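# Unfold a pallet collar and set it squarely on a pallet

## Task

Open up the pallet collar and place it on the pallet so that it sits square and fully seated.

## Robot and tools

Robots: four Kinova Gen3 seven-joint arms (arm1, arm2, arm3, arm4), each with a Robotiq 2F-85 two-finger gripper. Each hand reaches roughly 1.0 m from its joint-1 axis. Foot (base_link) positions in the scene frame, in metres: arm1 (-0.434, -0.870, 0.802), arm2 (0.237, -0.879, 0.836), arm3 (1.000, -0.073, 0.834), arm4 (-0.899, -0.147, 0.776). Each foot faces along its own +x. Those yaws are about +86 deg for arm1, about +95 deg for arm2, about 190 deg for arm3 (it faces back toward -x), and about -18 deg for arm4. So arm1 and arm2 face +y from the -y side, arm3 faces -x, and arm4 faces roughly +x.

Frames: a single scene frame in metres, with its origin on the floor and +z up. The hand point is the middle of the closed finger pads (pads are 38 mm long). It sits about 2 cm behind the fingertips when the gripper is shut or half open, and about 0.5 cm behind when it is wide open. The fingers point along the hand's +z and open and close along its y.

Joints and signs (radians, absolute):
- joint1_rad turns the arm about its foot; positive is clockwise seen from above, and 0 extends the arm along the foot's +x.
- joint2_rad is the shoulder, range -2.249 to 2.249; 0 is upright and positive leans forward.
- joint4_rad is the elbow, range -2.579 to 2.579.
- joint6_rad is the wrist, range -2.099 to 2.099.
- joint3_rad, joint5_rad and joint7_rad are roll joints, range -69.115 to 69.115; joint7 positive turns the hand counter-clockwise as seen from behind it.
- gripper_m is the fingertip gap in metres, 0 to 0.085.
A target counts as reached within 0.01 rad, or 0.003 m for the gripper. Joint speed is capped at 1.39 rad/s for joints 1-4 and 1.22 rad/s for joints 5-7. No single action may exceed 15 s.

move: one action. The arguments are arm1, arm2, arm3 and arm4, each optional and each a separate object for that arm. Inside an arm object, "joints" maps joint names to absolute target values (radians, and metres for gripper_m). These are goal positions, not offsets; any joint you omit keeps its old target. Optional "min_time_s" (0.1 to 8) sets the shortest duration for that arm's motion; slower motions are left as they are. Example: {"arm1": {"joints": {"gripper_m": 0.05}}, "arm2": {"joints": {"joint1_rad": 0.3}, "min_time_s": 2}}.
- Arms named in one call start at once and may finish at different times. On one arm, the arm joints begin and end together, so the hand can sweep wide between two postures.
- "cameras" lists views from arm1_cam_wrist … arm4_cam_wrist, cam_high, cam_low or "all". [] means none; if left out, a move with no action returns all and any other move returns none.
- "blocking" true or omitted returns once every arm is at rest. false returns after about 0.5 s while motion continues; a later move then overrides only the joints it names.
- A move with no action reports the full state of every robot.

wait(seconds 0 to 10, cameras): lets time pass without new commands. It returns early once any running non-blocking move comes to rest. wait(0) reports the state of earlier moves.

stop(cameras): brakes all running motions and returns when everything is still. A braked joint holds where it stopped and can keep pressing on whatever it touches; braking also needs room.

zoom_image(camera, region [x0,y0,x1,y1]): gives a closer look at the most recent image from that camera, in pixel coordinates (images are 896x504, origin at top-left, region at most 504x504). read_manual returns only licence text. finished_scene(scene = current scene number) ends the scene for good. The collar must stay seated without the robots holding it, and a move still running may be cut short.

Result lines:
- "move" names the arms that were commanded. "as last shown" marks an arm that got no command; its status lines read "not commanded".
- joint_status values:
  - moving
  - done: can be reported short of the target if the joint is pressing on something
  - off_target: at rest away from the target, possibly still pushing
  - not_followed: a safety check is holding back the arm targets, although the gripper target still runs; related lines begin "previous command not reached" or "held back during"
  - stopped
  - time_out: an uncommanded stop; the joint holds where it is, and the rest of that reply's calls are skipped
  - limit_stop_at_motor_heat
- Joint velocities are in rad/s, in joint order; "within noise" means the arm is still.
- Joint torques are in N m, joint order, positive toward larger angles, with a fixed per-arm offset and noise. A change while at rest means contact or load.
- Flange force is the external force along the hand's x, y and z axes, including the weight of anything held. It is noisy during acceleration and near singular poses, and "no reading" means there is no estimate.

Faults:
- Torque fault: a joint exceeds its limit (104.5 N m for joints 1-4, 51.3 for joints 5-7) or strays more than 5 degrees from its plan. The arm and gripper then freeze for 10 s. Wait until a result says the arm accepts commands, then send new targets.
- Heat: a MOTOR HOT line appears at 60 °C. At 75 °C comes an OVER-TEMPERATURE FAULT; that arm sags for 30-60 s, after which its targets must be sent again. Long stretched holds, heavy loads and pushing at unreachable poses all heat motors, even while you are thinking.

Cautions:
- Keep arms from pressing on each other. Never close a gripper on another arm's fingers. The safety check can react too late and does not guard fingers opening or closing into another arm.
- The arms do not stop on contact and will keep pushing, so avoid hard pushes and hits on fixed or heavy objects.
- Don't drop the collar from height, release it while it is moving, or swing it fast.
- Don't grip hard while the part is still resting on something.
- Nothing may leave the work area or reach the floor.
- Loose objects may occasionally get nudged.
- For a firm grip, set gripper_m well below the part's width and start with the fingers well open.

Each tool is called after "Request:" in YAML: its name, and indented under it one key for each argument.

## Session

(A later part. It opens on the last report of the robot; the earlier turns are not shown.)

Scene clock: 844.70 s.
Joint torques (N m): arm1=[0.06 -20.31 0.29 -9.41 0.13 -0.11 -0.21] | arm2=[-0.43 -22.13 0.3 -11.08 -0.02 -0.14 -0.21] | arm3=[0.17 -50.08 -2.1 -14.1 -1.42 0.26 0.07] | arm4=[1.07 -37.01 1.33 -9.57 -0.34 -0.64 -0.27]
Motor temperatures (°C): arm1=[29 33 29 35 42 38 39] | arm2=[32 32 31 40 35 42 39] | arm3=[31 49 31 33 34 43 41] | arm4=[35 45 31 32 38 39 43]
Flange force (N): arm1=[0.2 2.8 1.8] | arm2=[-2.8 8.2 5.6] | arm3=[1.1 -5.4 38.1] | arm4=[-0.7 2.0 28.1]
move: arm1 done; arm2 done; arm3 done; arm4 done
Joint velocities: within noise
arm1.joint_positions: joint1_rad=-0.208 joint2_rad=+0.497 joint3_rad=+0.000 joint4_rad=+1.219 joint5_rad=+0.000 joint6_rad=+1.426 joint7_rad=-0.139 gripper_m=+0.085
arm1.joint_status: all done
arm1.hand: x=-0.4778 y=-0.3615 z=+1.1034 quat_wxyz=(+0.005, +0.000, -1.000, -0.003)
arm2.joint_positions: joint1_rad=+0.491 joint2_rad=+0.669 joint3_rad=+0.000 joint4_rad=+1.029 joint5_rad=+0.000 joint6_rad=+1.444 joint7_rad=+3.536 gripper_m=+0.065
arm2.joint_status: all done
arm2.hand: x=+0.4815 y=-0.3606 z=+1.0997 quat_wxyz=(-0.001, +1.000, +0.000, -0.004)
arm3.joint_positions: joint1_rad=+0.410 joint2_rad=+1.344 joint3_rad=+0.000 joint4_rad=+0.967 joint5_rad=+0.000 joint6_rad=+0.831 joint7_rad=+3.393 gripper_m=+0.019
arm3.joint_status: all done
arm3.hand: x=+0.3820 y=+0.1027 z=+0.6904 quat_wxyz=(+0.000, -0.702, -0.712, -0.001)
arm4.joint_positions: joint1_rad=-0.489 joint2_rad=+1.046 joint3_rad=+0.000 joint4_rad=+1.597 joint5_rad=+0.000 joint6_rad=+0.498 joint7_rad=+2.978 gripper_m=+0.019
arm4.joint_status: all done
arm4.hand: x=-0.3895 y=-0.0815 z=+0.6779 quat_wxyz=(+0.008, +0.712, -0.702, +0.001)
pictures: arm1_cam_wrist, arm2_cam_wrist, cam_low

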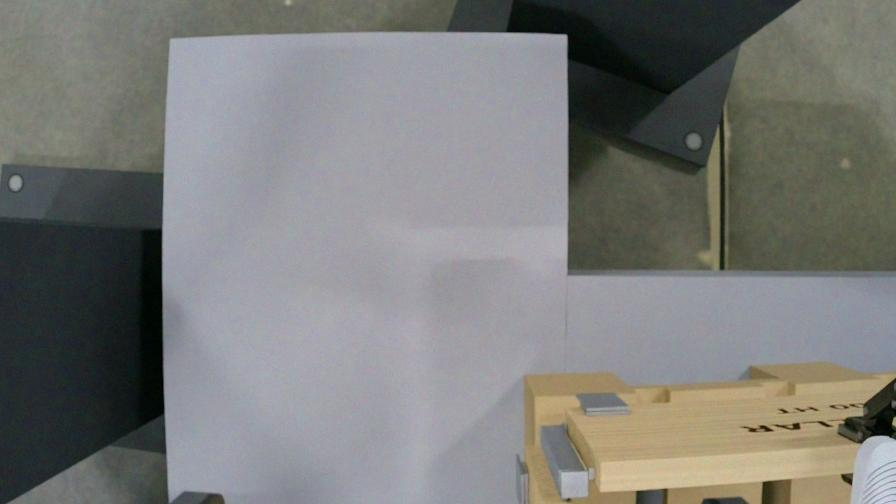

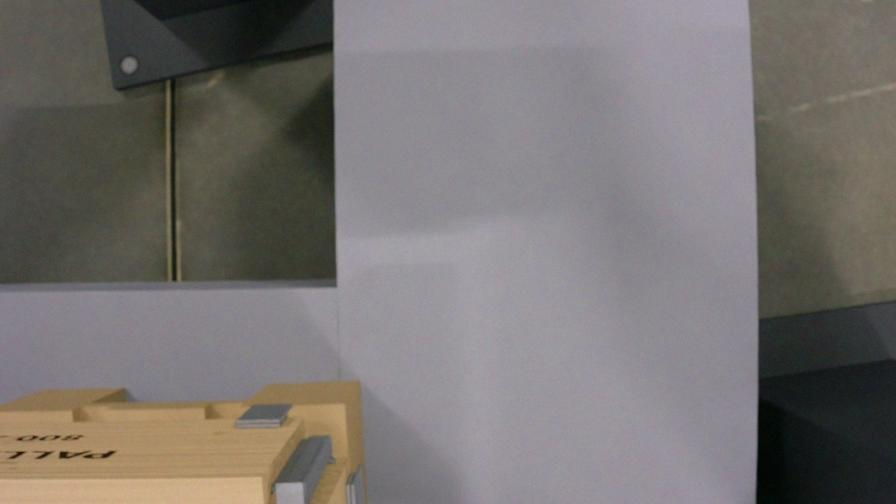

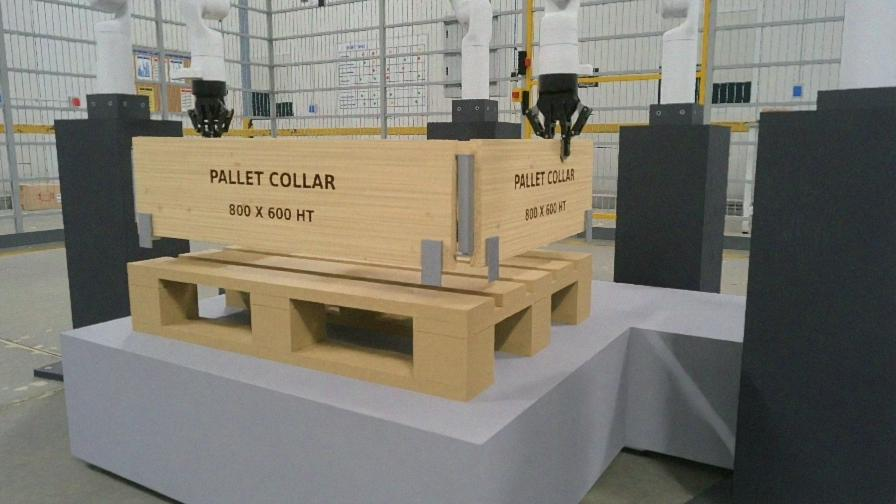

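Request:
move:
  arm3: {"joints":{"joint1_rad":0.4042,"joint2_rad":1.4058,"joint4_rad":0.9444,"joint6_rad":0.7914,"joint7_rad":3.3929},"min_time_s":2.5}
  arm4: {"joints":{"joint1_rad":-0.5045,"joint2_rad":1.1133,"joint4_rad":1.5759,"joint6_rad":0.4524,"joint7_rad":2.9682},"min_time_s":2.5}
  cameras: ["cam_low","arm1_cam_wrist","arm2_cam_wrist"]

Request:
zoom_image:
  camera: "arm1_cam_wrist"
  region: [500, 360, 660, 504]

Request:
zoom_image:
  camera: "arm2_cam_wrist"
  region: [220, 370, 380, 504]

Request:
zoom_image:
  camera: "cam_low"
  region: [400, 230, 510, 330]

Request:
zoom_image:
  camera: "cam_low"
  region: [115, 215, 195, 295]

Scene clock: 882.83 s.
Joint torques (N m): arm1=[0.11 -20.34 0.32 -9.41 0.08 -0.09 -0.21] | arm2=[-0.47 -22.13 0.34 -11.09 -0.02 -0.16 -0.21] | arm3=[1.96 -43.98 -0.15 -7.66 -0.02 3.67 0.78] | arm4=[-0.6 -33.35 0.16 -2.76 0.28 2.45 0.57]
Motor temperatures (°C): arm1=[29 34 30 35 42 38 39] | arm2=[31 32 31 39 35 42 39] | arm3=[31 51 31 33 34 43 41] | arm4=[34 45 31 32 38 39 43]
Flange force (N): arm1=[0.3 2.8 1.9] | arm2=[-2.8 8.3 5.6] | arm3=[0.0 -15.4 36.7] | arm4=[-0.4 -9.0 28.3]
move: arm3 done; arm4 done
Joint velocities: within noise
arm1, arm2: as last shown
arm3.joint_positions: joint1_rad=+0.404 joint2_rad=+1.406 joint3_rad=+0.000 joint4_rad=+0.944 joint5_rad=+0.000 joint6_rad=+0.791 joint7_rad=+3.393 gripper_m=+0.019
arm3.joint_status: all done
arm3.hand: x=+0.3842 y=+0.0983 z=+0.6560 quat_wxyz=(+0.001, -0.700, -0.714, -0.001)
arm4.joint_positions: joint1_rad=-0.505 joint2_rad=+1.113 joint3_rad=+0.000 joint4_rad=+1.576 joint5_rad=+0.000 joint6_rad=+0.452 joint7_rad=+2.968 gripper_m=+0.019
arm4.joint_status: all done
arm4.hand: x=-0.3903 y=-0.0739 z=+0.6465 quat_wxyz=(+0.008, +0.714, -0.700, +0.001)
pictures: arm1_cam_wrist, arm2_cam_wrist, cam_low

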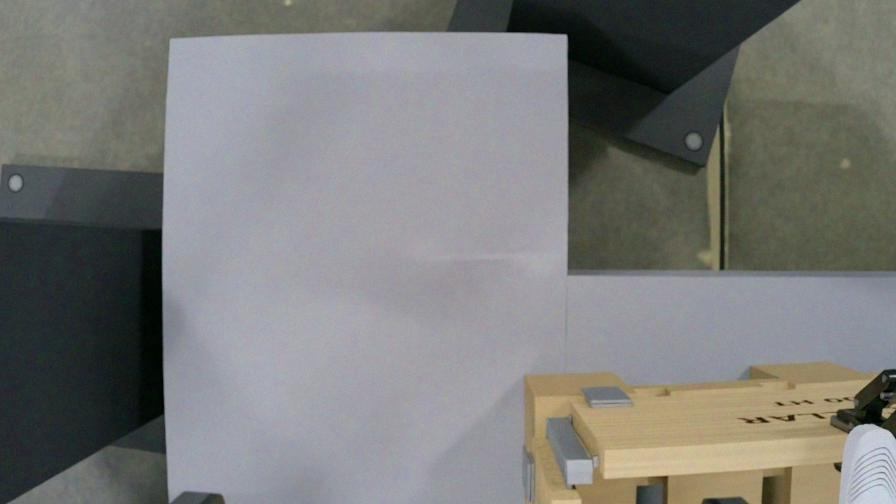

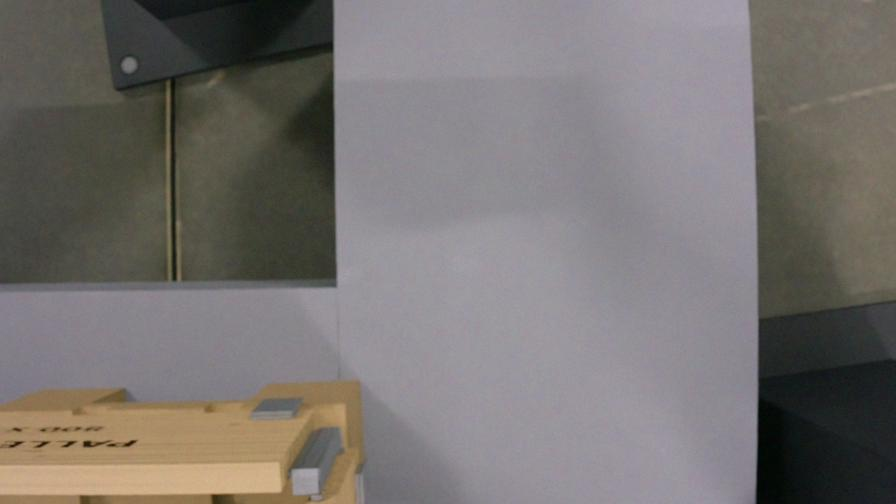

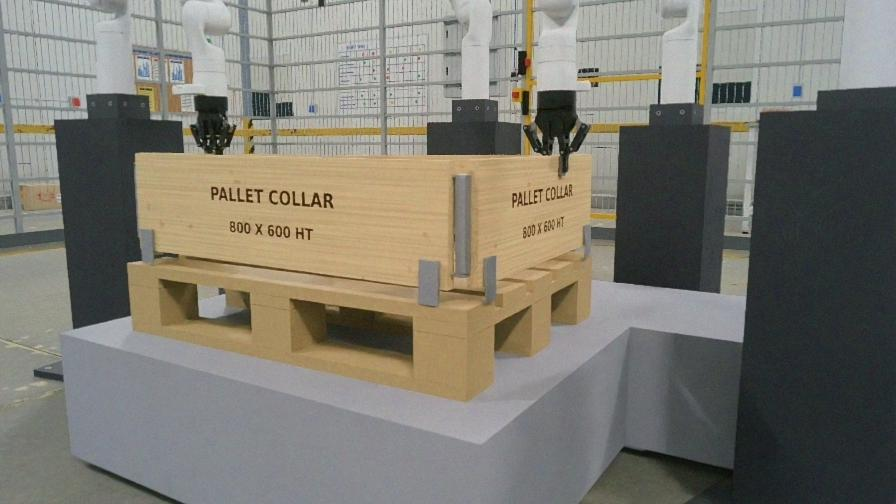

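Scaled by 3.150 from the camera's image (finer frame: 1280x720).

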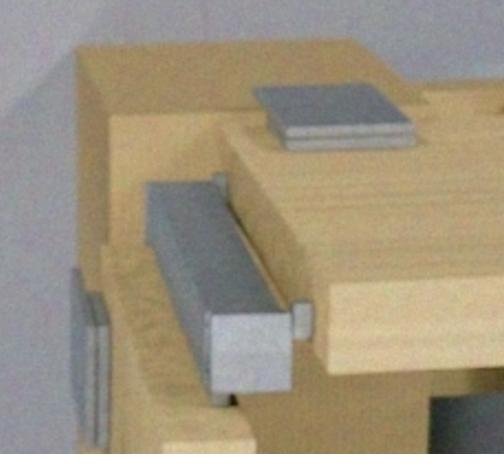

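Scaled by 3.150 from the camera's image (finer frame: 1280x720).

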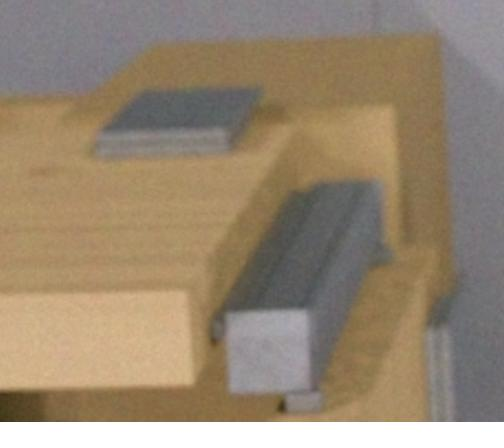

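Scaled by 4.582 from the camera's image (finer frame: 1280x720).

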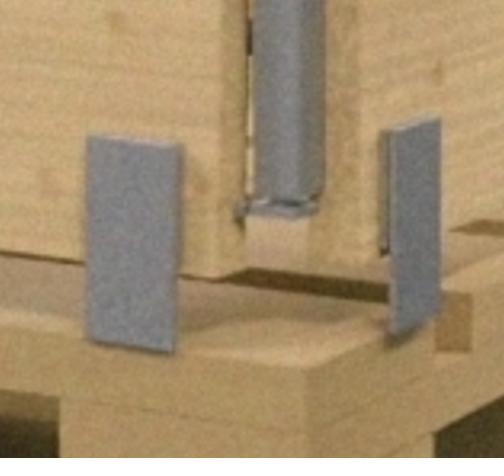

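Scaled by 6.300 from the camera's image (finer frame: 1280x720).

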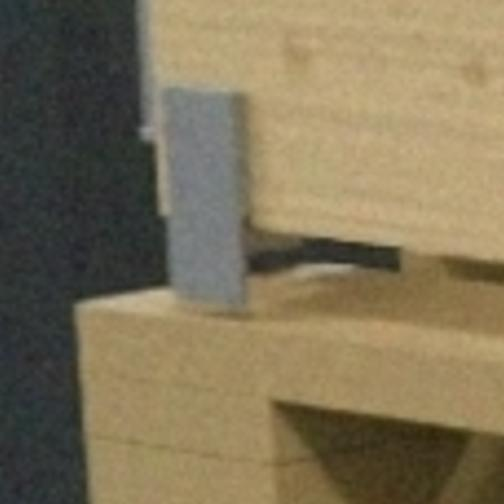

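Request:
move:
  arm3: {"joints":{"joint1_rad":0.4183,"joint2_rad":1.4089,"joint4_rad":0.9352,"joint6_rad":0.7975,"joint7_rad":3.407},"min_time_s":2}
  arm4: {"joints":{"joint1_rad":-0.5113,"joint2_rad":1.1149,"joint4_rad":1.5702,"joint6_rad":0.4565,"joint7_rad":2.9613},"min_time_s":2}
  cameras: ["arm1_cam_wrist","arm2_cam_wrist"]

Request:
zoom_image:
  camera: "arm1_cam_wrist"
  region: [500, 360, 660, 504]

Request:
zoom_image:
  camera: "arm2_cam_wrist"
  region: [220, 370, 380, 504]

Request:
move:
  arm1: {"joints":{"joint1_rad":-0.651,"joint2_rad":0.811,"joint4_rad":1.5657,"joint5_rad":1.345,"joint6_rad":0.71,"joint7_rad":-0.48},"min_time_s":3}
  arm2: {"joints":{"joint1_rad":0.824,"joint2_rad":1.1753,"joint4_rad":0.798,"joint5_rad":-0.925,"joint6_rad":0.978,"joint7_rad":3.16},"min_time_s":3}
  cameras: ["arm1_cam_wrist","arm2_cam_wrist","cam_low"]

Request:
zoom_image:
  camera: "arm1_cam_wrist"
  region: [400, 160, 500, 300]

Request:
zoom_image:
  camera: "arm2_cam_wrist"
  region: [450, 230, 530, 330]

Request:
zoom_image:
  camera: "cam_low"
  region: [400, 230, 510, 330]

Request:
zoom_image:
  camera: "cam_low"
  region: [115, 215, 195, 295]

Scene clock: 971.50 s.
Joint torques (N m): arm1=[0.07 -20.36 0.29 -9.4 0.08 -0.13 -0.24] | arm2=[-0.51 -22.14 0.36 -11.07 -0.01 -0.14 -0.18] | arm3=[2.38 -44.5 0.28 -7.86 0.16 3.59 0.76] | arm4=[-0.31 -33.21 0.15 -2.4 0.17 2.82 0.54]
Motor temperatures (°C): arm1=[29 34 30 35 42 38 39] | arm2=[31 33 30 39 35 42 39] | arm3=[30 48 31 33 34 43 41] | arm4=[34 44 31 32 38 38 43]
Flange force (N): arm1=[0.1 3.0 1.7] | arm2=[-2.7 8.2 5.6] | arm3=[-0.2 -16.2 37.3] | arm4=[-1.1 -9.3 28.7]
move: arm3 done; arm4 done
Joint velocities: within noise
arm1, arm2: as last shown
arm3.joint_positions: joint1_rad=+0.418 joint2_rad=+1.409 joint3_rad=+0.000 joint4_rad=+0.935 joint5_rad=+0.000 joint6_rad=+0.798 joint7_rad=+3.407 gripper_m=+0.019
arm3.joint_status: all done
arm3.hand: x=+0.3852 y=+0.1074 z=+0.6561 quat_wxyz=(+0.001, -0.700, -0.714, -0.001)
arm4.joint_positions: joint1_rad=-0.511 joint2_rad=+1.115 joint3_rad=+0.000 joint4_rad=+1.570 joint5_rad=+0.000 joint6_rad=+0.457 joint7_rad=+2.961 gripper_m=+0.019
arm4.joint_status: all done
arm4.hand: x=-0.3894 y=-0.0702 z=+0.6464 quat_wxyz=(+0.008, +0.714, -0.700, +0.001)

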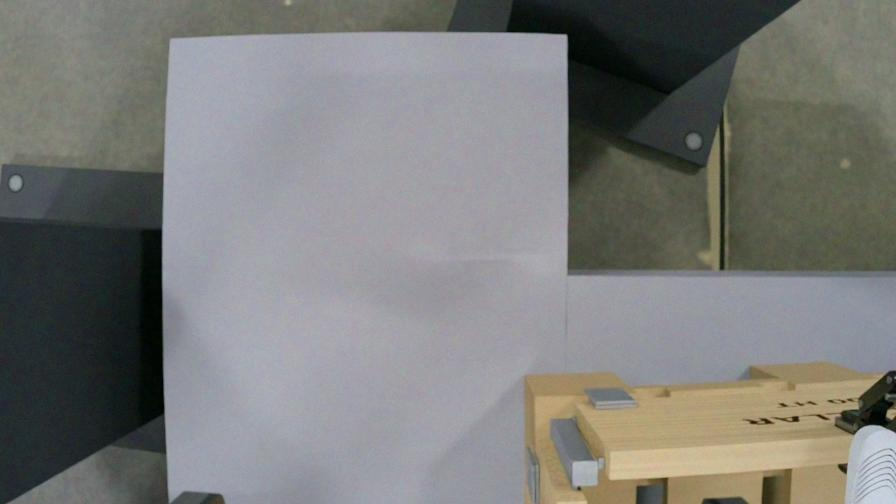

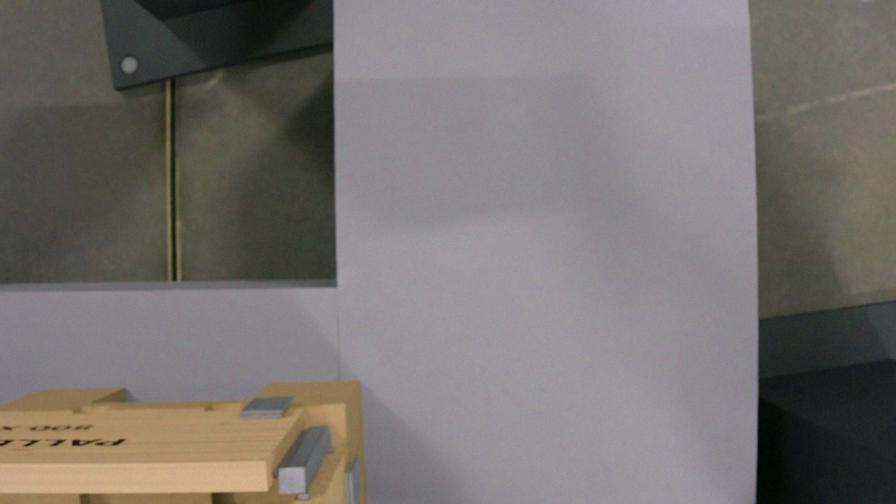

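Scaled by 3.150 from the camera's image (finer frame: 1280x720).

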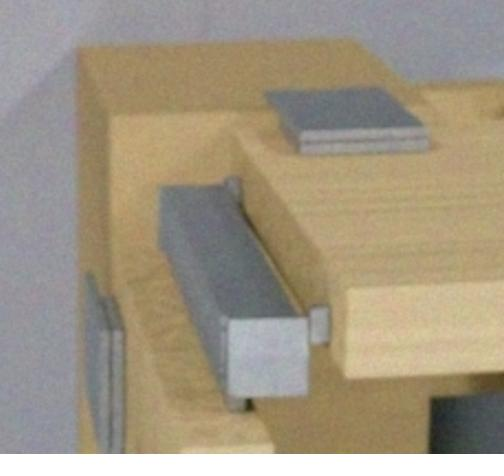

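Scaled by 3.150 from the camera's image (finer frame: 1280x720).

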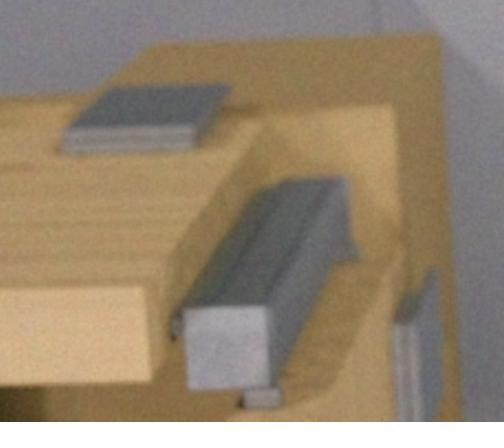

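Scene clock: 974.80 s.
Joint torques (N m): arm1=[0.17 -23.96 1.77 -7.95 1.42 0.91 -0.23] | arm2=[-0.53 -28.26 -1.3 -11.29 -1.86 -0.08 -0.15] | arm3=[2.33 -44.43 0.24 -7.85 0.16 3.63 0.75] | arm4=[-0.34 -33.22 0.13 -2.37 0.2 2.78 0.61]
Motor temperatures (°C): arm1=[29 34 30 35 42 38 39] | arm2=[31 33 30 39 35 42 39] | arm3=[30 48 31 33 34 43 41] | arm4=[34 44 31 32 38 38 43]
Flange force (N): arm1=[1.3 2.4 2.4] | arm2=[5.7 12.4 -3.4] | arm3=[-0.2 -15.9 37.2] | arm4=[-1.1 -9.5 28.7]
move: arm1 done; arm2 done
Joint velocities: within noise
arm1.joint_positions: joint1_rad=-0.651 joint2_rad=+0.811 joint3_rad=+0.000 joint4_rad=+1.566 joint5_rad=+1.345 joint6_rad=+0.710 joint7_rad=-0.480 gripper_m=+0.085
arm1.joint_status: all done
arm1.hand: x=-0.6066 y=-0.2024 z=+0.9539 quat_wxyz=(-0.348, +0.498, -0.758, -0.235)
arm2.joint_positions: joint1_rad=+0.824 joint2_rad=+1.175 joint3_rad=+0.000 joint4_rad=+0.798 joint5_rad=-0.925 joint6_rad=+0.978 joint7_rad=+3.160 gripper_m=+0.065
arm2.joint_status: all done
arm2.hand: x=+0.6183 y=-0.1787 z=+0.9476 quat_wxyz=(-0.221, +0.760, -0.509, -0.338)
arm3, arm4: as last shown

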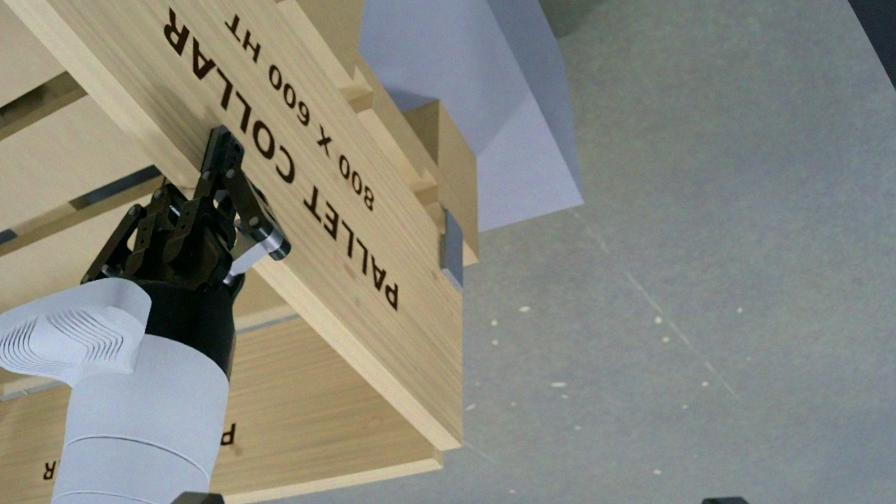

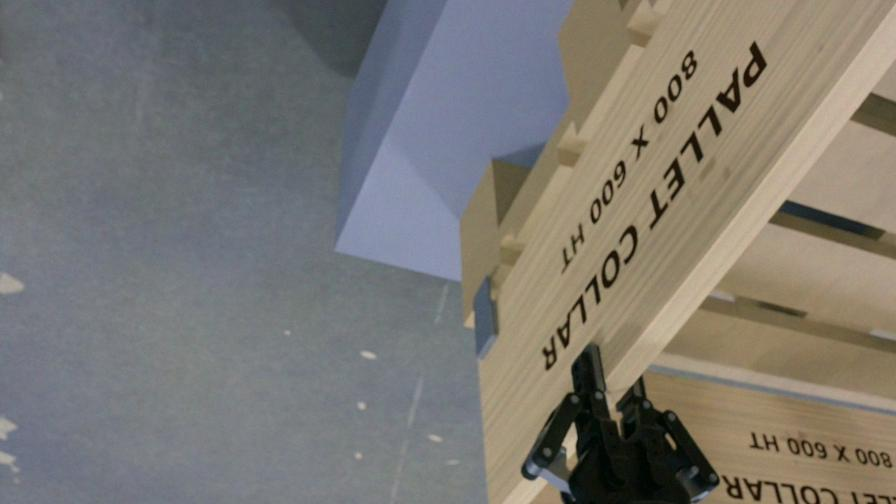

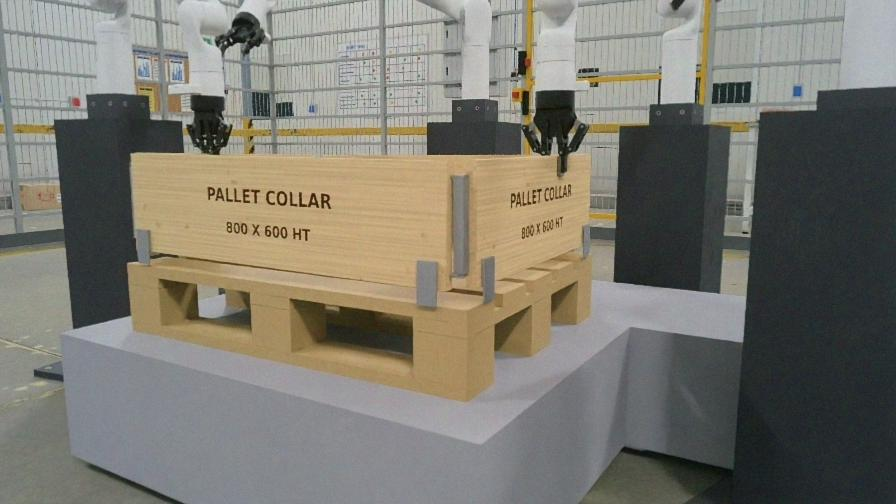

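Scaled by 3.600 from the camera's image (finer frame: 1280x720).

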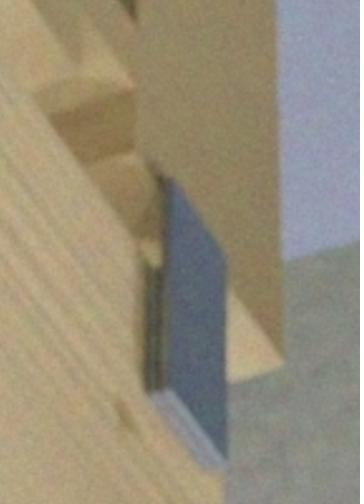

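Scaled by 5.040 from the camera's image (finer frame: 1280x720).

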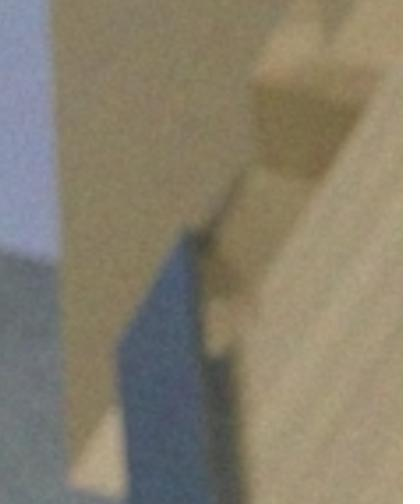

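Scaled by 4.582 from the camera's image (finer frame: 1280x720).

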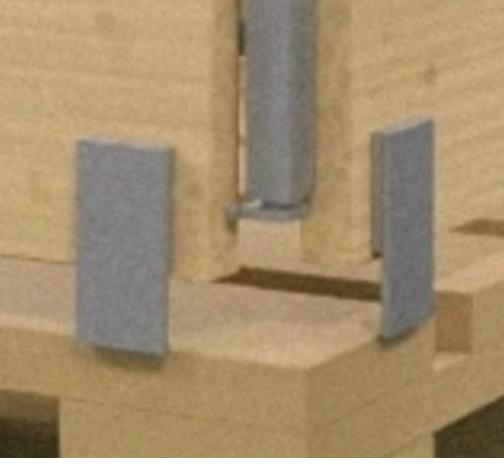

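Scaled by 6.300 from the camera's image (finer frame: 1280x720).

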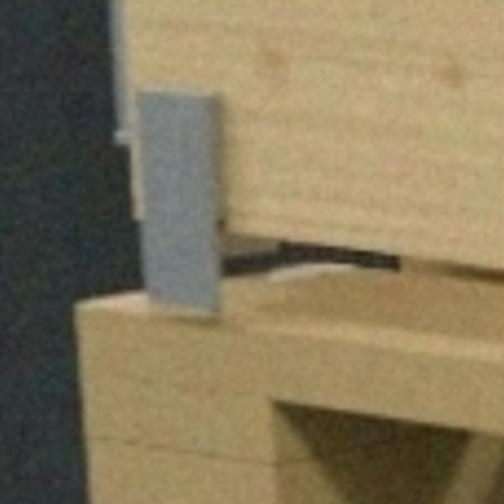

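Request:
move:
  arm3: {"joints":{"joint2_rad":1.4276,"joint4_rad":0.9219,"joint6_rad":0.7921},"min_time_s":2}
  arm4: {"joints":{"joint2_rad":1.1341,"joint4_rad":1.5634,"joint6_rad":0.4441},"min_time_s":2}
  cameras: ["arm1_cam_wrist","arm2_cam_wrist","cam_low"]

Request:
zoom_image:
  camera: "cam_low"
  region: [400, 230, 510, 330]

Request:
zoom_image:
  camera: "cam_low"
  region: [115, 215, 195, 295]

Scene clock: 1025.40 s.
Joint torques (N m): arm1=[0.12 -24 1.76 -7.96 1.41 0.92 -0.26] | arm2=[-0.47 -28.2 -1.34 -11.28 -1.86 -0.06 -0.18] | arm3=[2.59 -43.62 0.43 -7.02 0.24 4.04 0.8] | arm4=[-0.53 -32.95 -0.05 -1.47 0.32 3.15 0.66]
Motor temperatures (°C): arm1=[29 35 30 35 42 38 39] | arm2=[31 34 30 39 35 42 39] | arm3=[30 47 31 33 34 43 41] | arm4=[34 43 31 32 38 39 43]
Flange force (N): arm1=[1.2 2.4 2.5] | arm2=[5.7 12.6 -3.5] | arm3=[-0.2 -17.3 37.1] | arm4=[-1.1 -10.9 29.2]
move: arm3 done; arm4 done
Joint velocities: within noise
arm1, arm2: as last shown
arm2.hand: x=+0.6183 y=-0.1788 z=+0.9476 quat_wxyz=(-0.221, +0.760, -0.509, -0.338)
arm3.joint_positions: joint1_rad=+0.418 joint2_rad=+1.428 joint3_rad=+0.000 joint4_rad=+0.922 joint5_rad=+0.000 joint6_rad=+0.792 joint7_rad=+3.407 gripper_m=+0.019
arm3.joint_status: all done
arm3.hand: x=+0.3852 y=+0.1074 z=+0.6471 quat_wxyz=(+0.001, -0.700, -0.714, -0.001)
arm4.joint_positions: joint1_rad=-0.511 joint2_rad=+1.134 joint3_rad=+0.000 joint4_rad=+1.563 joint5_rad=+0.000 joint6_rad=+0.444 joint7_rad=+2.961 gripper_m=+0.019
arm4.joint_status: all done
arm4.hand: x=-0.3895 y=-0.0703 z=+0.6374 quat_wxyz=(+0.008, +0.714, -0.700, +0.001)

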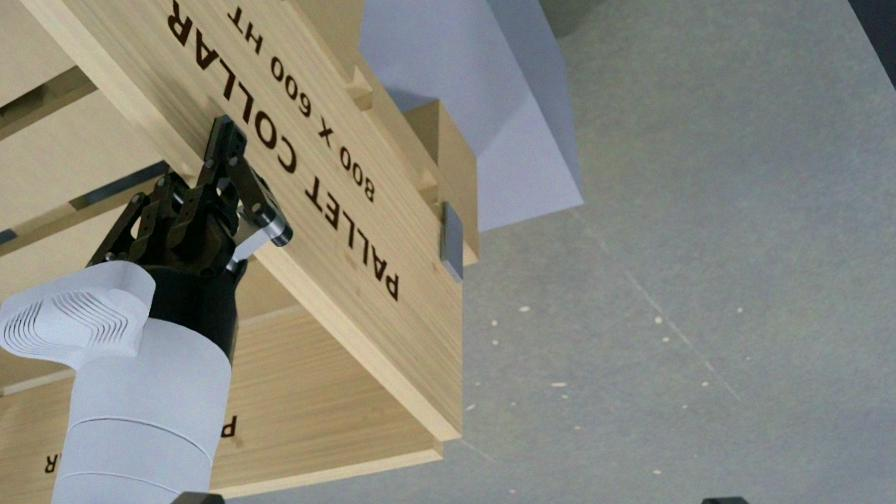

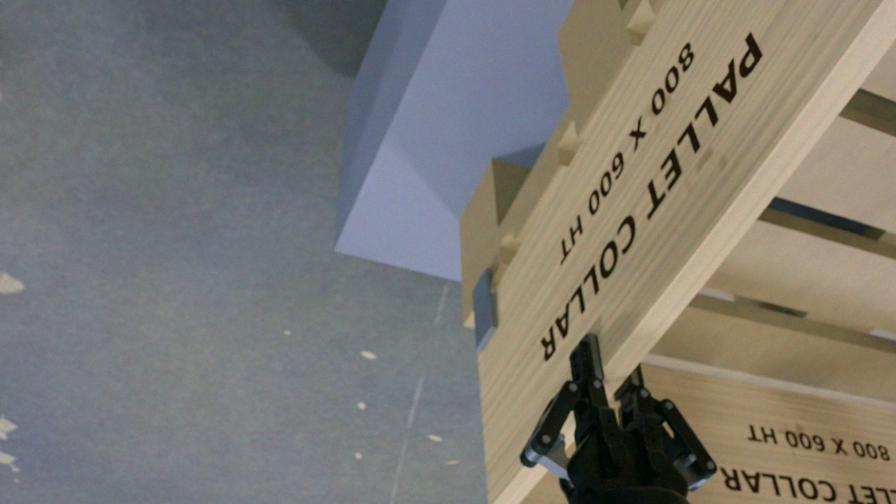

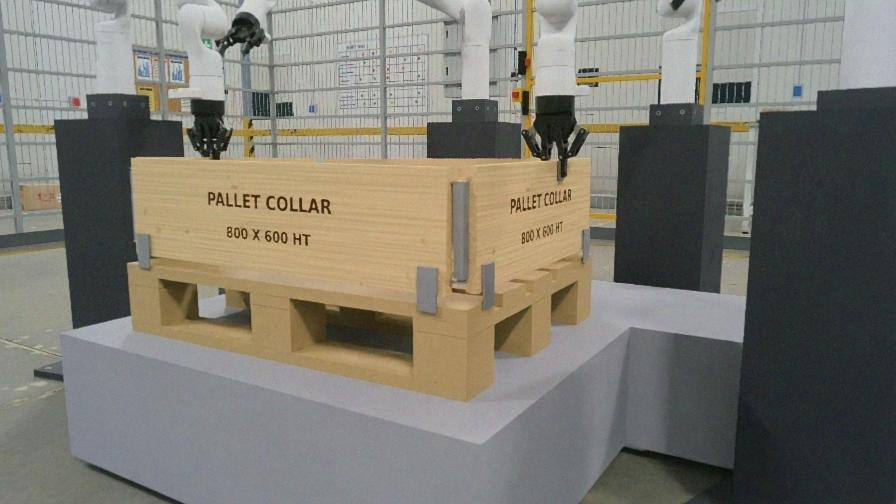

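Scaled by 4.582 from the camera's image (finer frame: 1280x720).

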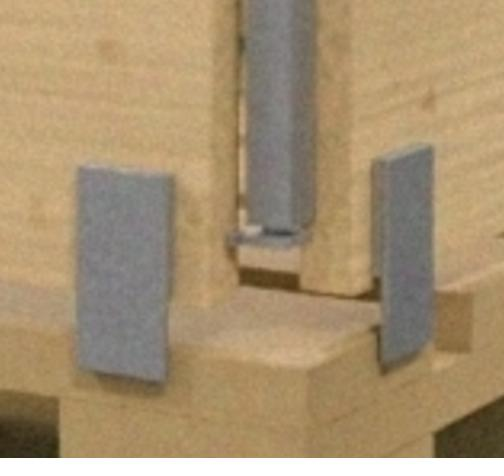

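Scaled by 6.300 from the camera's image (finer frame: 1280x720).

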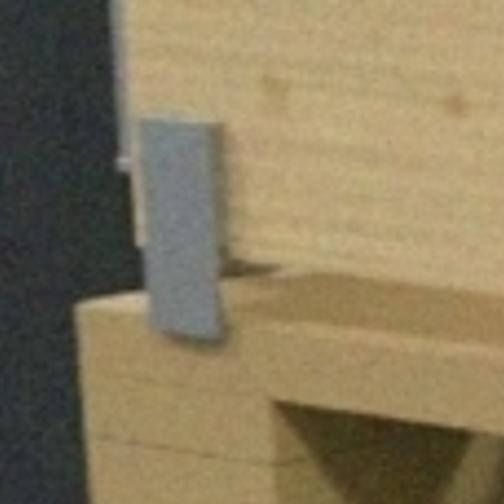

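All tabs are clear; loads unchanged. Continue lowering.

Request:
move:
  arm3: {"joints":{"joint2_rad":1.4467,"joint4_rad":0.9077,"joint6_rad":0.7872},"min_time_s":1.5}
  arm4: {"joints":{"joint2_rad":1.1535,"joint4_rad":1.5558,"joint6_rad":0.4323},"min_time_s":1.5}

Request:
move:
  arm3: {"joints":{"joint2_rad":1.4531,"joint4_rad":0.9028,"joint6_rad":0.7857},"min_time_s":1}
  arm4: {"joints":{"joint2_rad":1.16,"joint4_rad":1.5532,"joint6_rad":0.4284},"min_time_s":1}

Request:
move:
  arm3: {"joints":{"joint2_rad":1.4596,"joint4_rad":0.8977,"joint6_rad":0.7843},"min_time_s":1}
  arm4: {"joints":{"joint2_rad":1.1665,"joint4_rad":1.5505,"joint6_rad":0.4247},"min_time_s":1}

Scene clock: 1041.30 s.
Joint torques (N m): arm1=[0.12 -24.03 1.75 -7.99 1.43 0.95 -0.23] | arm2=[-0.47 -28.23 -1.35 -11.33 -1.88 -0.06 -0.19] | arm3=[2.58 -43.45 0.46 -6.82 0.27 4.07 0.83] | arm4=[-0.58 -32.68 -0.15 -1.25 0.4 3.21 0.68]
Motor temperatures (°C): arm1=[29 35 30 35 42 38 39] | arm2=[31 34 30 39 35 42 39] | arm3=[30 47 31 33 34 43 41] | arm4=[34 43 31 32 38 39 43]
Flange force (N): arm1=[1.3 2.3 2.6] | arm2=[5.8 12.8 -3.5] | arm3=[-0.1 -17.8 37.2] | arm4=[-1.1 -10.6 28.8]
move: arm3 done; arm4 done
Joint velocities: within noise
arm1, arm2: as last shown
arm3.joint_positions: joint1_rad=+0.418 joint2_rad=+1.447 joint3_rad=+0.000 joint4_rad=+0.908 joint5_rad=+0.000 joint6_rad=+0.787 joint7_rad=+3.407 gripper_m=+0.019
arm3.joint_status: all done
arm3.hand: x=+0.3852 y=+0.1074 z=+0.6381 quat_wxyz=(+0.001, -0.700, -0.714, -0.001)
arm4.joint_positions: joint1_rad=-0.511 joint2_rad=+1.153 joint3_rad=+0.000 joint4_rad=+1.556 joint5_rad=+0.000 joint6_rad=+0.432 joint7_rad=+2.961 gripper_m=+0.019
arm4.joint_status: all done
arm4.hand: x=-0.3895 y=-0.0704 z=+0.6284 quat_wxyz=(+0.008, +0.714, -0.700, +0.001)
pictures: none

Scene clock: 1042.60 s.
Joint torques (N m): arm1=[0.19 -24 1.78 -7.95 1.41 0.92 -0.2] | arm2=[-0.46 -28.27 -1.31 -11.31 -1.85 -0.07 -0.17] | arm3=[0.69 -40.95 -0.61 -6.37 0.07 3.55 0.8] | arm4=[-0.55 -32.58 -0.68 -1.64 0.15 2.91 0.77]
Motor temperatures (°C): arm1=[29 35 30 35 42 38 39] | arm2=[31 34 30 39 35 42 39] | arm3=[30 46 31 33 34 43 41] | arm4=[34 43 31 32 38 39 43]
Flange force (N): arm1=[1.5 2.3 2.5] | arm2=[5.8 12.6 -3.4] | arm3=[2.6 -16.5 32.4] | arm4=[-1.1 -9.5 27.8]
move: arm3 done; arm4 done
Joint velocities: within noise
arm1, arm2: as last shown
arm3.joint_positions: joint1_rad=+0.418 joint2_rad=+1.453 joint3_rad=+0.000 joint4_rad=+0.903 joint5_rad=+0.000 joint6_rad=+0.786 joint7_rad=+3.407 gripper_m=+0.019
arm3.joint_status: all done
arm3.hand: x=+0.3852 y=+0.1075 z=+0.6351 quat_wxyz=(+0.001, -0.700, -0.714, -0.001)
arm4.joint_positions: joint1_rad=-0.511 joint2_rad=+1.160 joint3_rad=+0.000 joint4_rad=+1.553 joint5_rad=+0.000 joint6_rad=+0.428 joint7_rad=+2.961 gripper_m=+0.019
arm4.joint_status: all done
arm4.hand: x=-0.3896 y=-0.0705 z=+0.6254 quat_wxyz=(+0.008, +0.714, -0.700, +0.001)
pictures: none

Scene clock: 1043.90 s.
Joint torques (N m): arm1=[0.15 -23.98 1.73 -7.91 1.36 0.9 -0.23] | arm2=[-0.48 -28.28 -1.3 -11.27 -1.91 -0.05 -0.17] | arm3=[-0.98 -37.88 -1.22 -6.73 0.21 2.36 0.91] | arm4=[-1.26 -31.27 -0.81 -2.16 0.25 2.29 0.79]
Motor temperatures (°C): arm1=[29 35 30 35 42 38 39] | arm2=[31 34 30 39 35 42 39] | arm3=[30 46 31 33 34 43 41] | arm4=[34 43 31 32 38 39 43]
Flange force (N): arm1=[1.4 2.4 2.6] | arm2=[5.7 12.3 -3.3] | arm3=[3.8 -12.0 24.7] | arm4=[0.5 -8.0 23.7]
move: arm3 done; arm4 done
Joint velocities: within noise
arm1, arm2: as last shown
arm3.joint_positions: joint1_rad=+0.418 joint2_rad=+1.460 joint3_rad=+0.000 joint4_rad=+0.898 joint5_rad=+0.000 joint6_rad=+0.784 joint7_rad=+3.407 gripper_m=+0.019
arm3.joint_status: all done
arm3.hand: x=+0.3852 y=+0.1074 z=+0.6321 quat_wxyz=(+0.001, -0.700, -0.714, -0.001)
arm4.joint_positions: joint1_rad=-0.511 joint2_rad=+1.167 joint3_rad=+0.000 joint4_rad=+1.551 joint5_rad=+0.000 joint6_rad=+0.425 joint7_rad=+2.961 gripper_m=+0.019
arm4.joint_status: all done
arm4.hand: x=-0.3897 y=-0.0705 z=+0.6224 quat_wxyz=(+0.008, +0.714, -0.700, +0.001)
pictures: none

Request:
move:
  arm3: {"joints":{"joint2_rad":1.466,"joint4_rad":0.8925,"joint6_rad":0.783},"min_time_s":1}
  arm4: {"joints":{"joint2_rad":1.173,"joint4_rad":1.5477,"joint6_rad":0.4209},"min_time_s":1}
  cameras: ["arm1_cam_wrist","arm2_cam_wrist","cam_low"]

Request:
zoom_image:
  camera: "cam_low"
  region: [360, 230, 600, 330]

Request:
zoom_image:
  camera: "cam_low"
  region: [115, 215, 235, 305]

Scene clock: 1053.67 s.
Joint torques (N m): arm1=[0.11 -23.94 1.73 -7.9 1.4 0.93 -0.21] | arm2=[-0.49 -28.25 -1.3 -11.3 -1.9 -0.06 -0.21] | arm3=[-3.14 -36.75 -2.41 -6.78 -0.1 1.86 0.9] | arm4=[-1.25 -24.83 -0.52 -3.5 0.46 0.24 0.7]
Motor temperatures (°C): arm1=[29 35 30 35 42 38 39] | arm2=[31 34 30 39 35 42 39] | arm3=[30 46 31 33 34 43 41] | arm4=[34 43 31 32 38 38 43]
Flange force (N): arm1=[1.3 2.3 2.6] | arm2=[5.8 12.6 -3.5] | arm3=[6.8 -10.4 22.0] | arm4=[1.3 -2.4 5.8]
move: arm3 done; arm4 done
Joint velocities: within noise
arm1, arm2: as last shown
arm3.joint_positions: joint1_rad=+0.418 joint2_rad=+1.466 joint3_rad=+0.000 joint4_rad=+0.892 joint5_rad=+0.000 joint6_rad=+0.783 joint7_rad=+3.407 gripper_m=+0.019
arm3.joint_status: all done
arm3.hand: x=+0.3852 y=+0.1075 z=+0.6291 quat_wxyz=(+0.001, -0.700, -0.714, -0.001)
arm4.joint_positions: joint1_rad=-0.511 joint2_rad=+1.173 joint3_rad=+0.000 joint4_rad=+1.548 joint5_rad=+0.000 joint6_rad=+0.421 joint7_rad=+2.961 gripper_m=+0.019
arm4.joint_status: all done
arm4.hand: x=-0.3896 y=-0.0705 z=+0.6194 quat_wxyz=(+0.008, +0.714, -0.700, +0.001)

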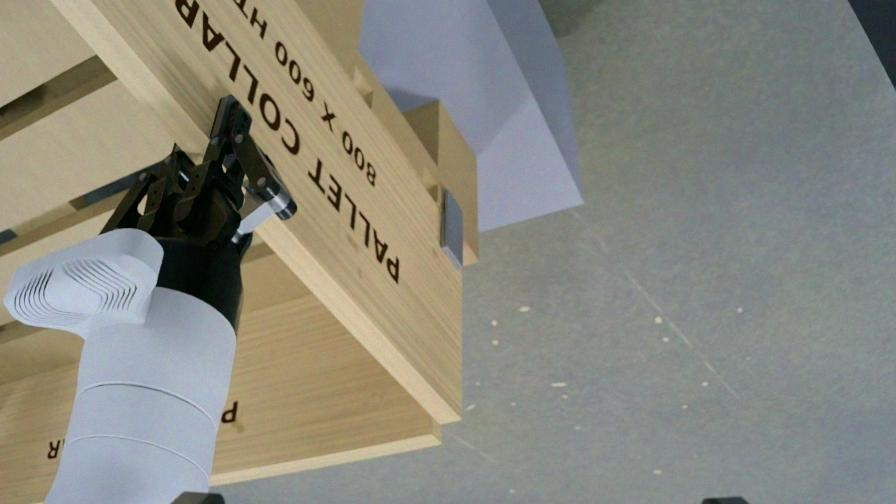

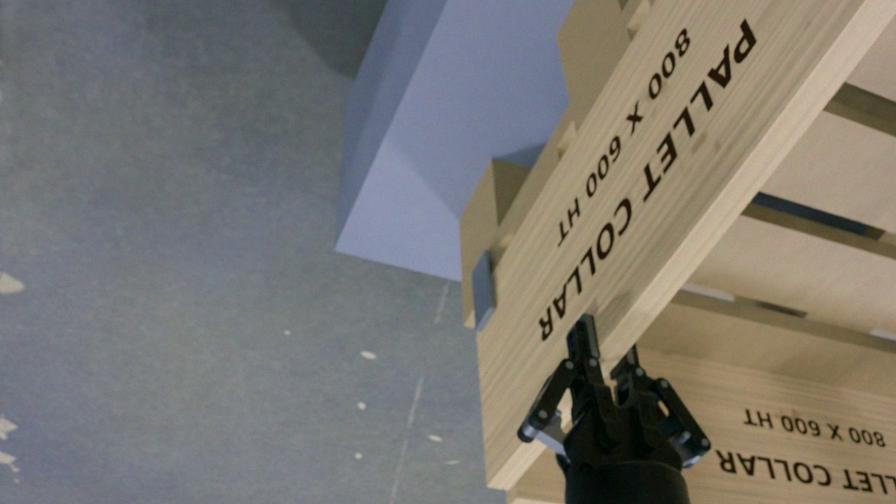

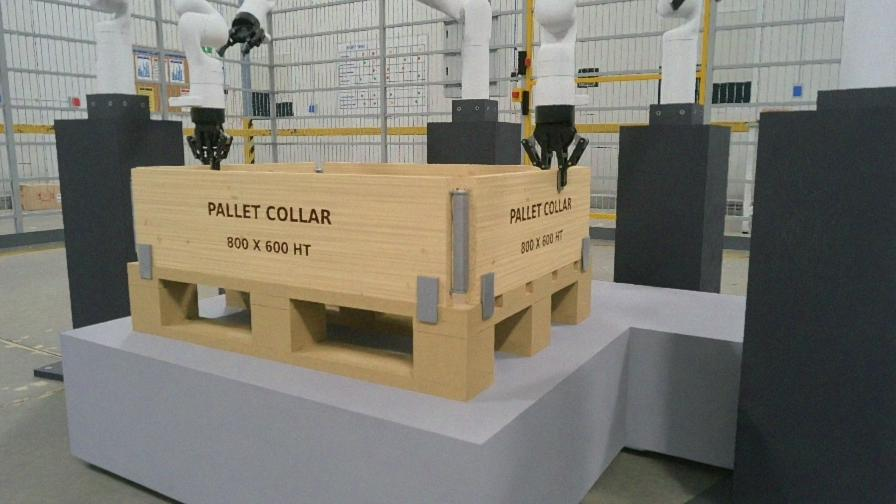

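Scaled by 2.100 from the camera's image (finer frame: 1280x720).

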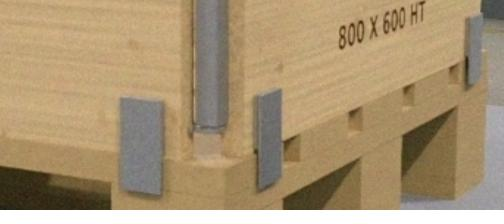

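Scaled by 4.200 from the camera's image (finer frame: 1280x720).

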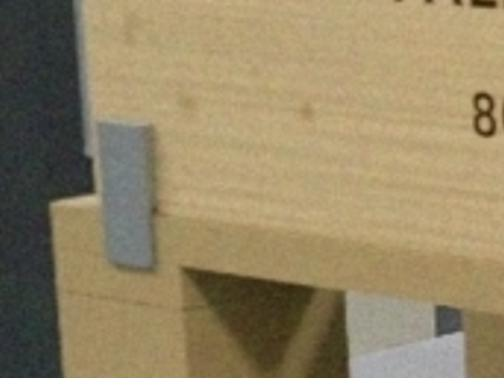

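Request:
move:
  arm3: {"joints":{"joint2_rad":1.4695,"joint4_rad":0.8896,"joint6_rad":0.7825},"min_time_s":1}

Scene clock: 1059.57 s.
Joint torques (N m): arm1=[0.12 -24.01 1.78 -7.92 1.47 0.9 -0.23] | arm2=[-0.49 -28.24 -1.31 -11.32 -1.88 -0.07 -0.2] | arm3=[-4.27 -28.79 -3.31 -6.23 -0.33 -0.03 0.87] | arm4=[-1.13 -25.03 -0.25 -3.41 0.53 0.38 0.7]
Motor temperatures (°C): arm1=[29 35 30 35 42 38 39] | arm2=[31 34 30 39 35 42 39] | arm3=[30 46 31 33 34 43 41] | arm4=[34 43 31 32 38 38 43]
Flange force (N): arm1=[1.1 2.7 2.5] | arm2=[5.9 12.7 -3.5] | arm3=[6.8 -4.1 5.0] | arm4=[1.1 -2.5 6.5]
move: arm3 done
Joint velocities: within noise
arm1, arm2, arm4: as last shown
arm3.joint_positions: joint1_rad=+0.418 joint2_rad=+1.469 joint3_rad=+0.000 joint4_rad=+0.890 joint5_rad=+0.000 joint6_rad=+0.783 joint7_rad=+3.407 gripper_m=+0.019
arm3.joint_status: all done
arm3.hand: x=+0.3852 y=+0.1075 z=+0.6275 quat_wxyz=(+0.001, -0.700, -0.714, -0.001)
pictures: none


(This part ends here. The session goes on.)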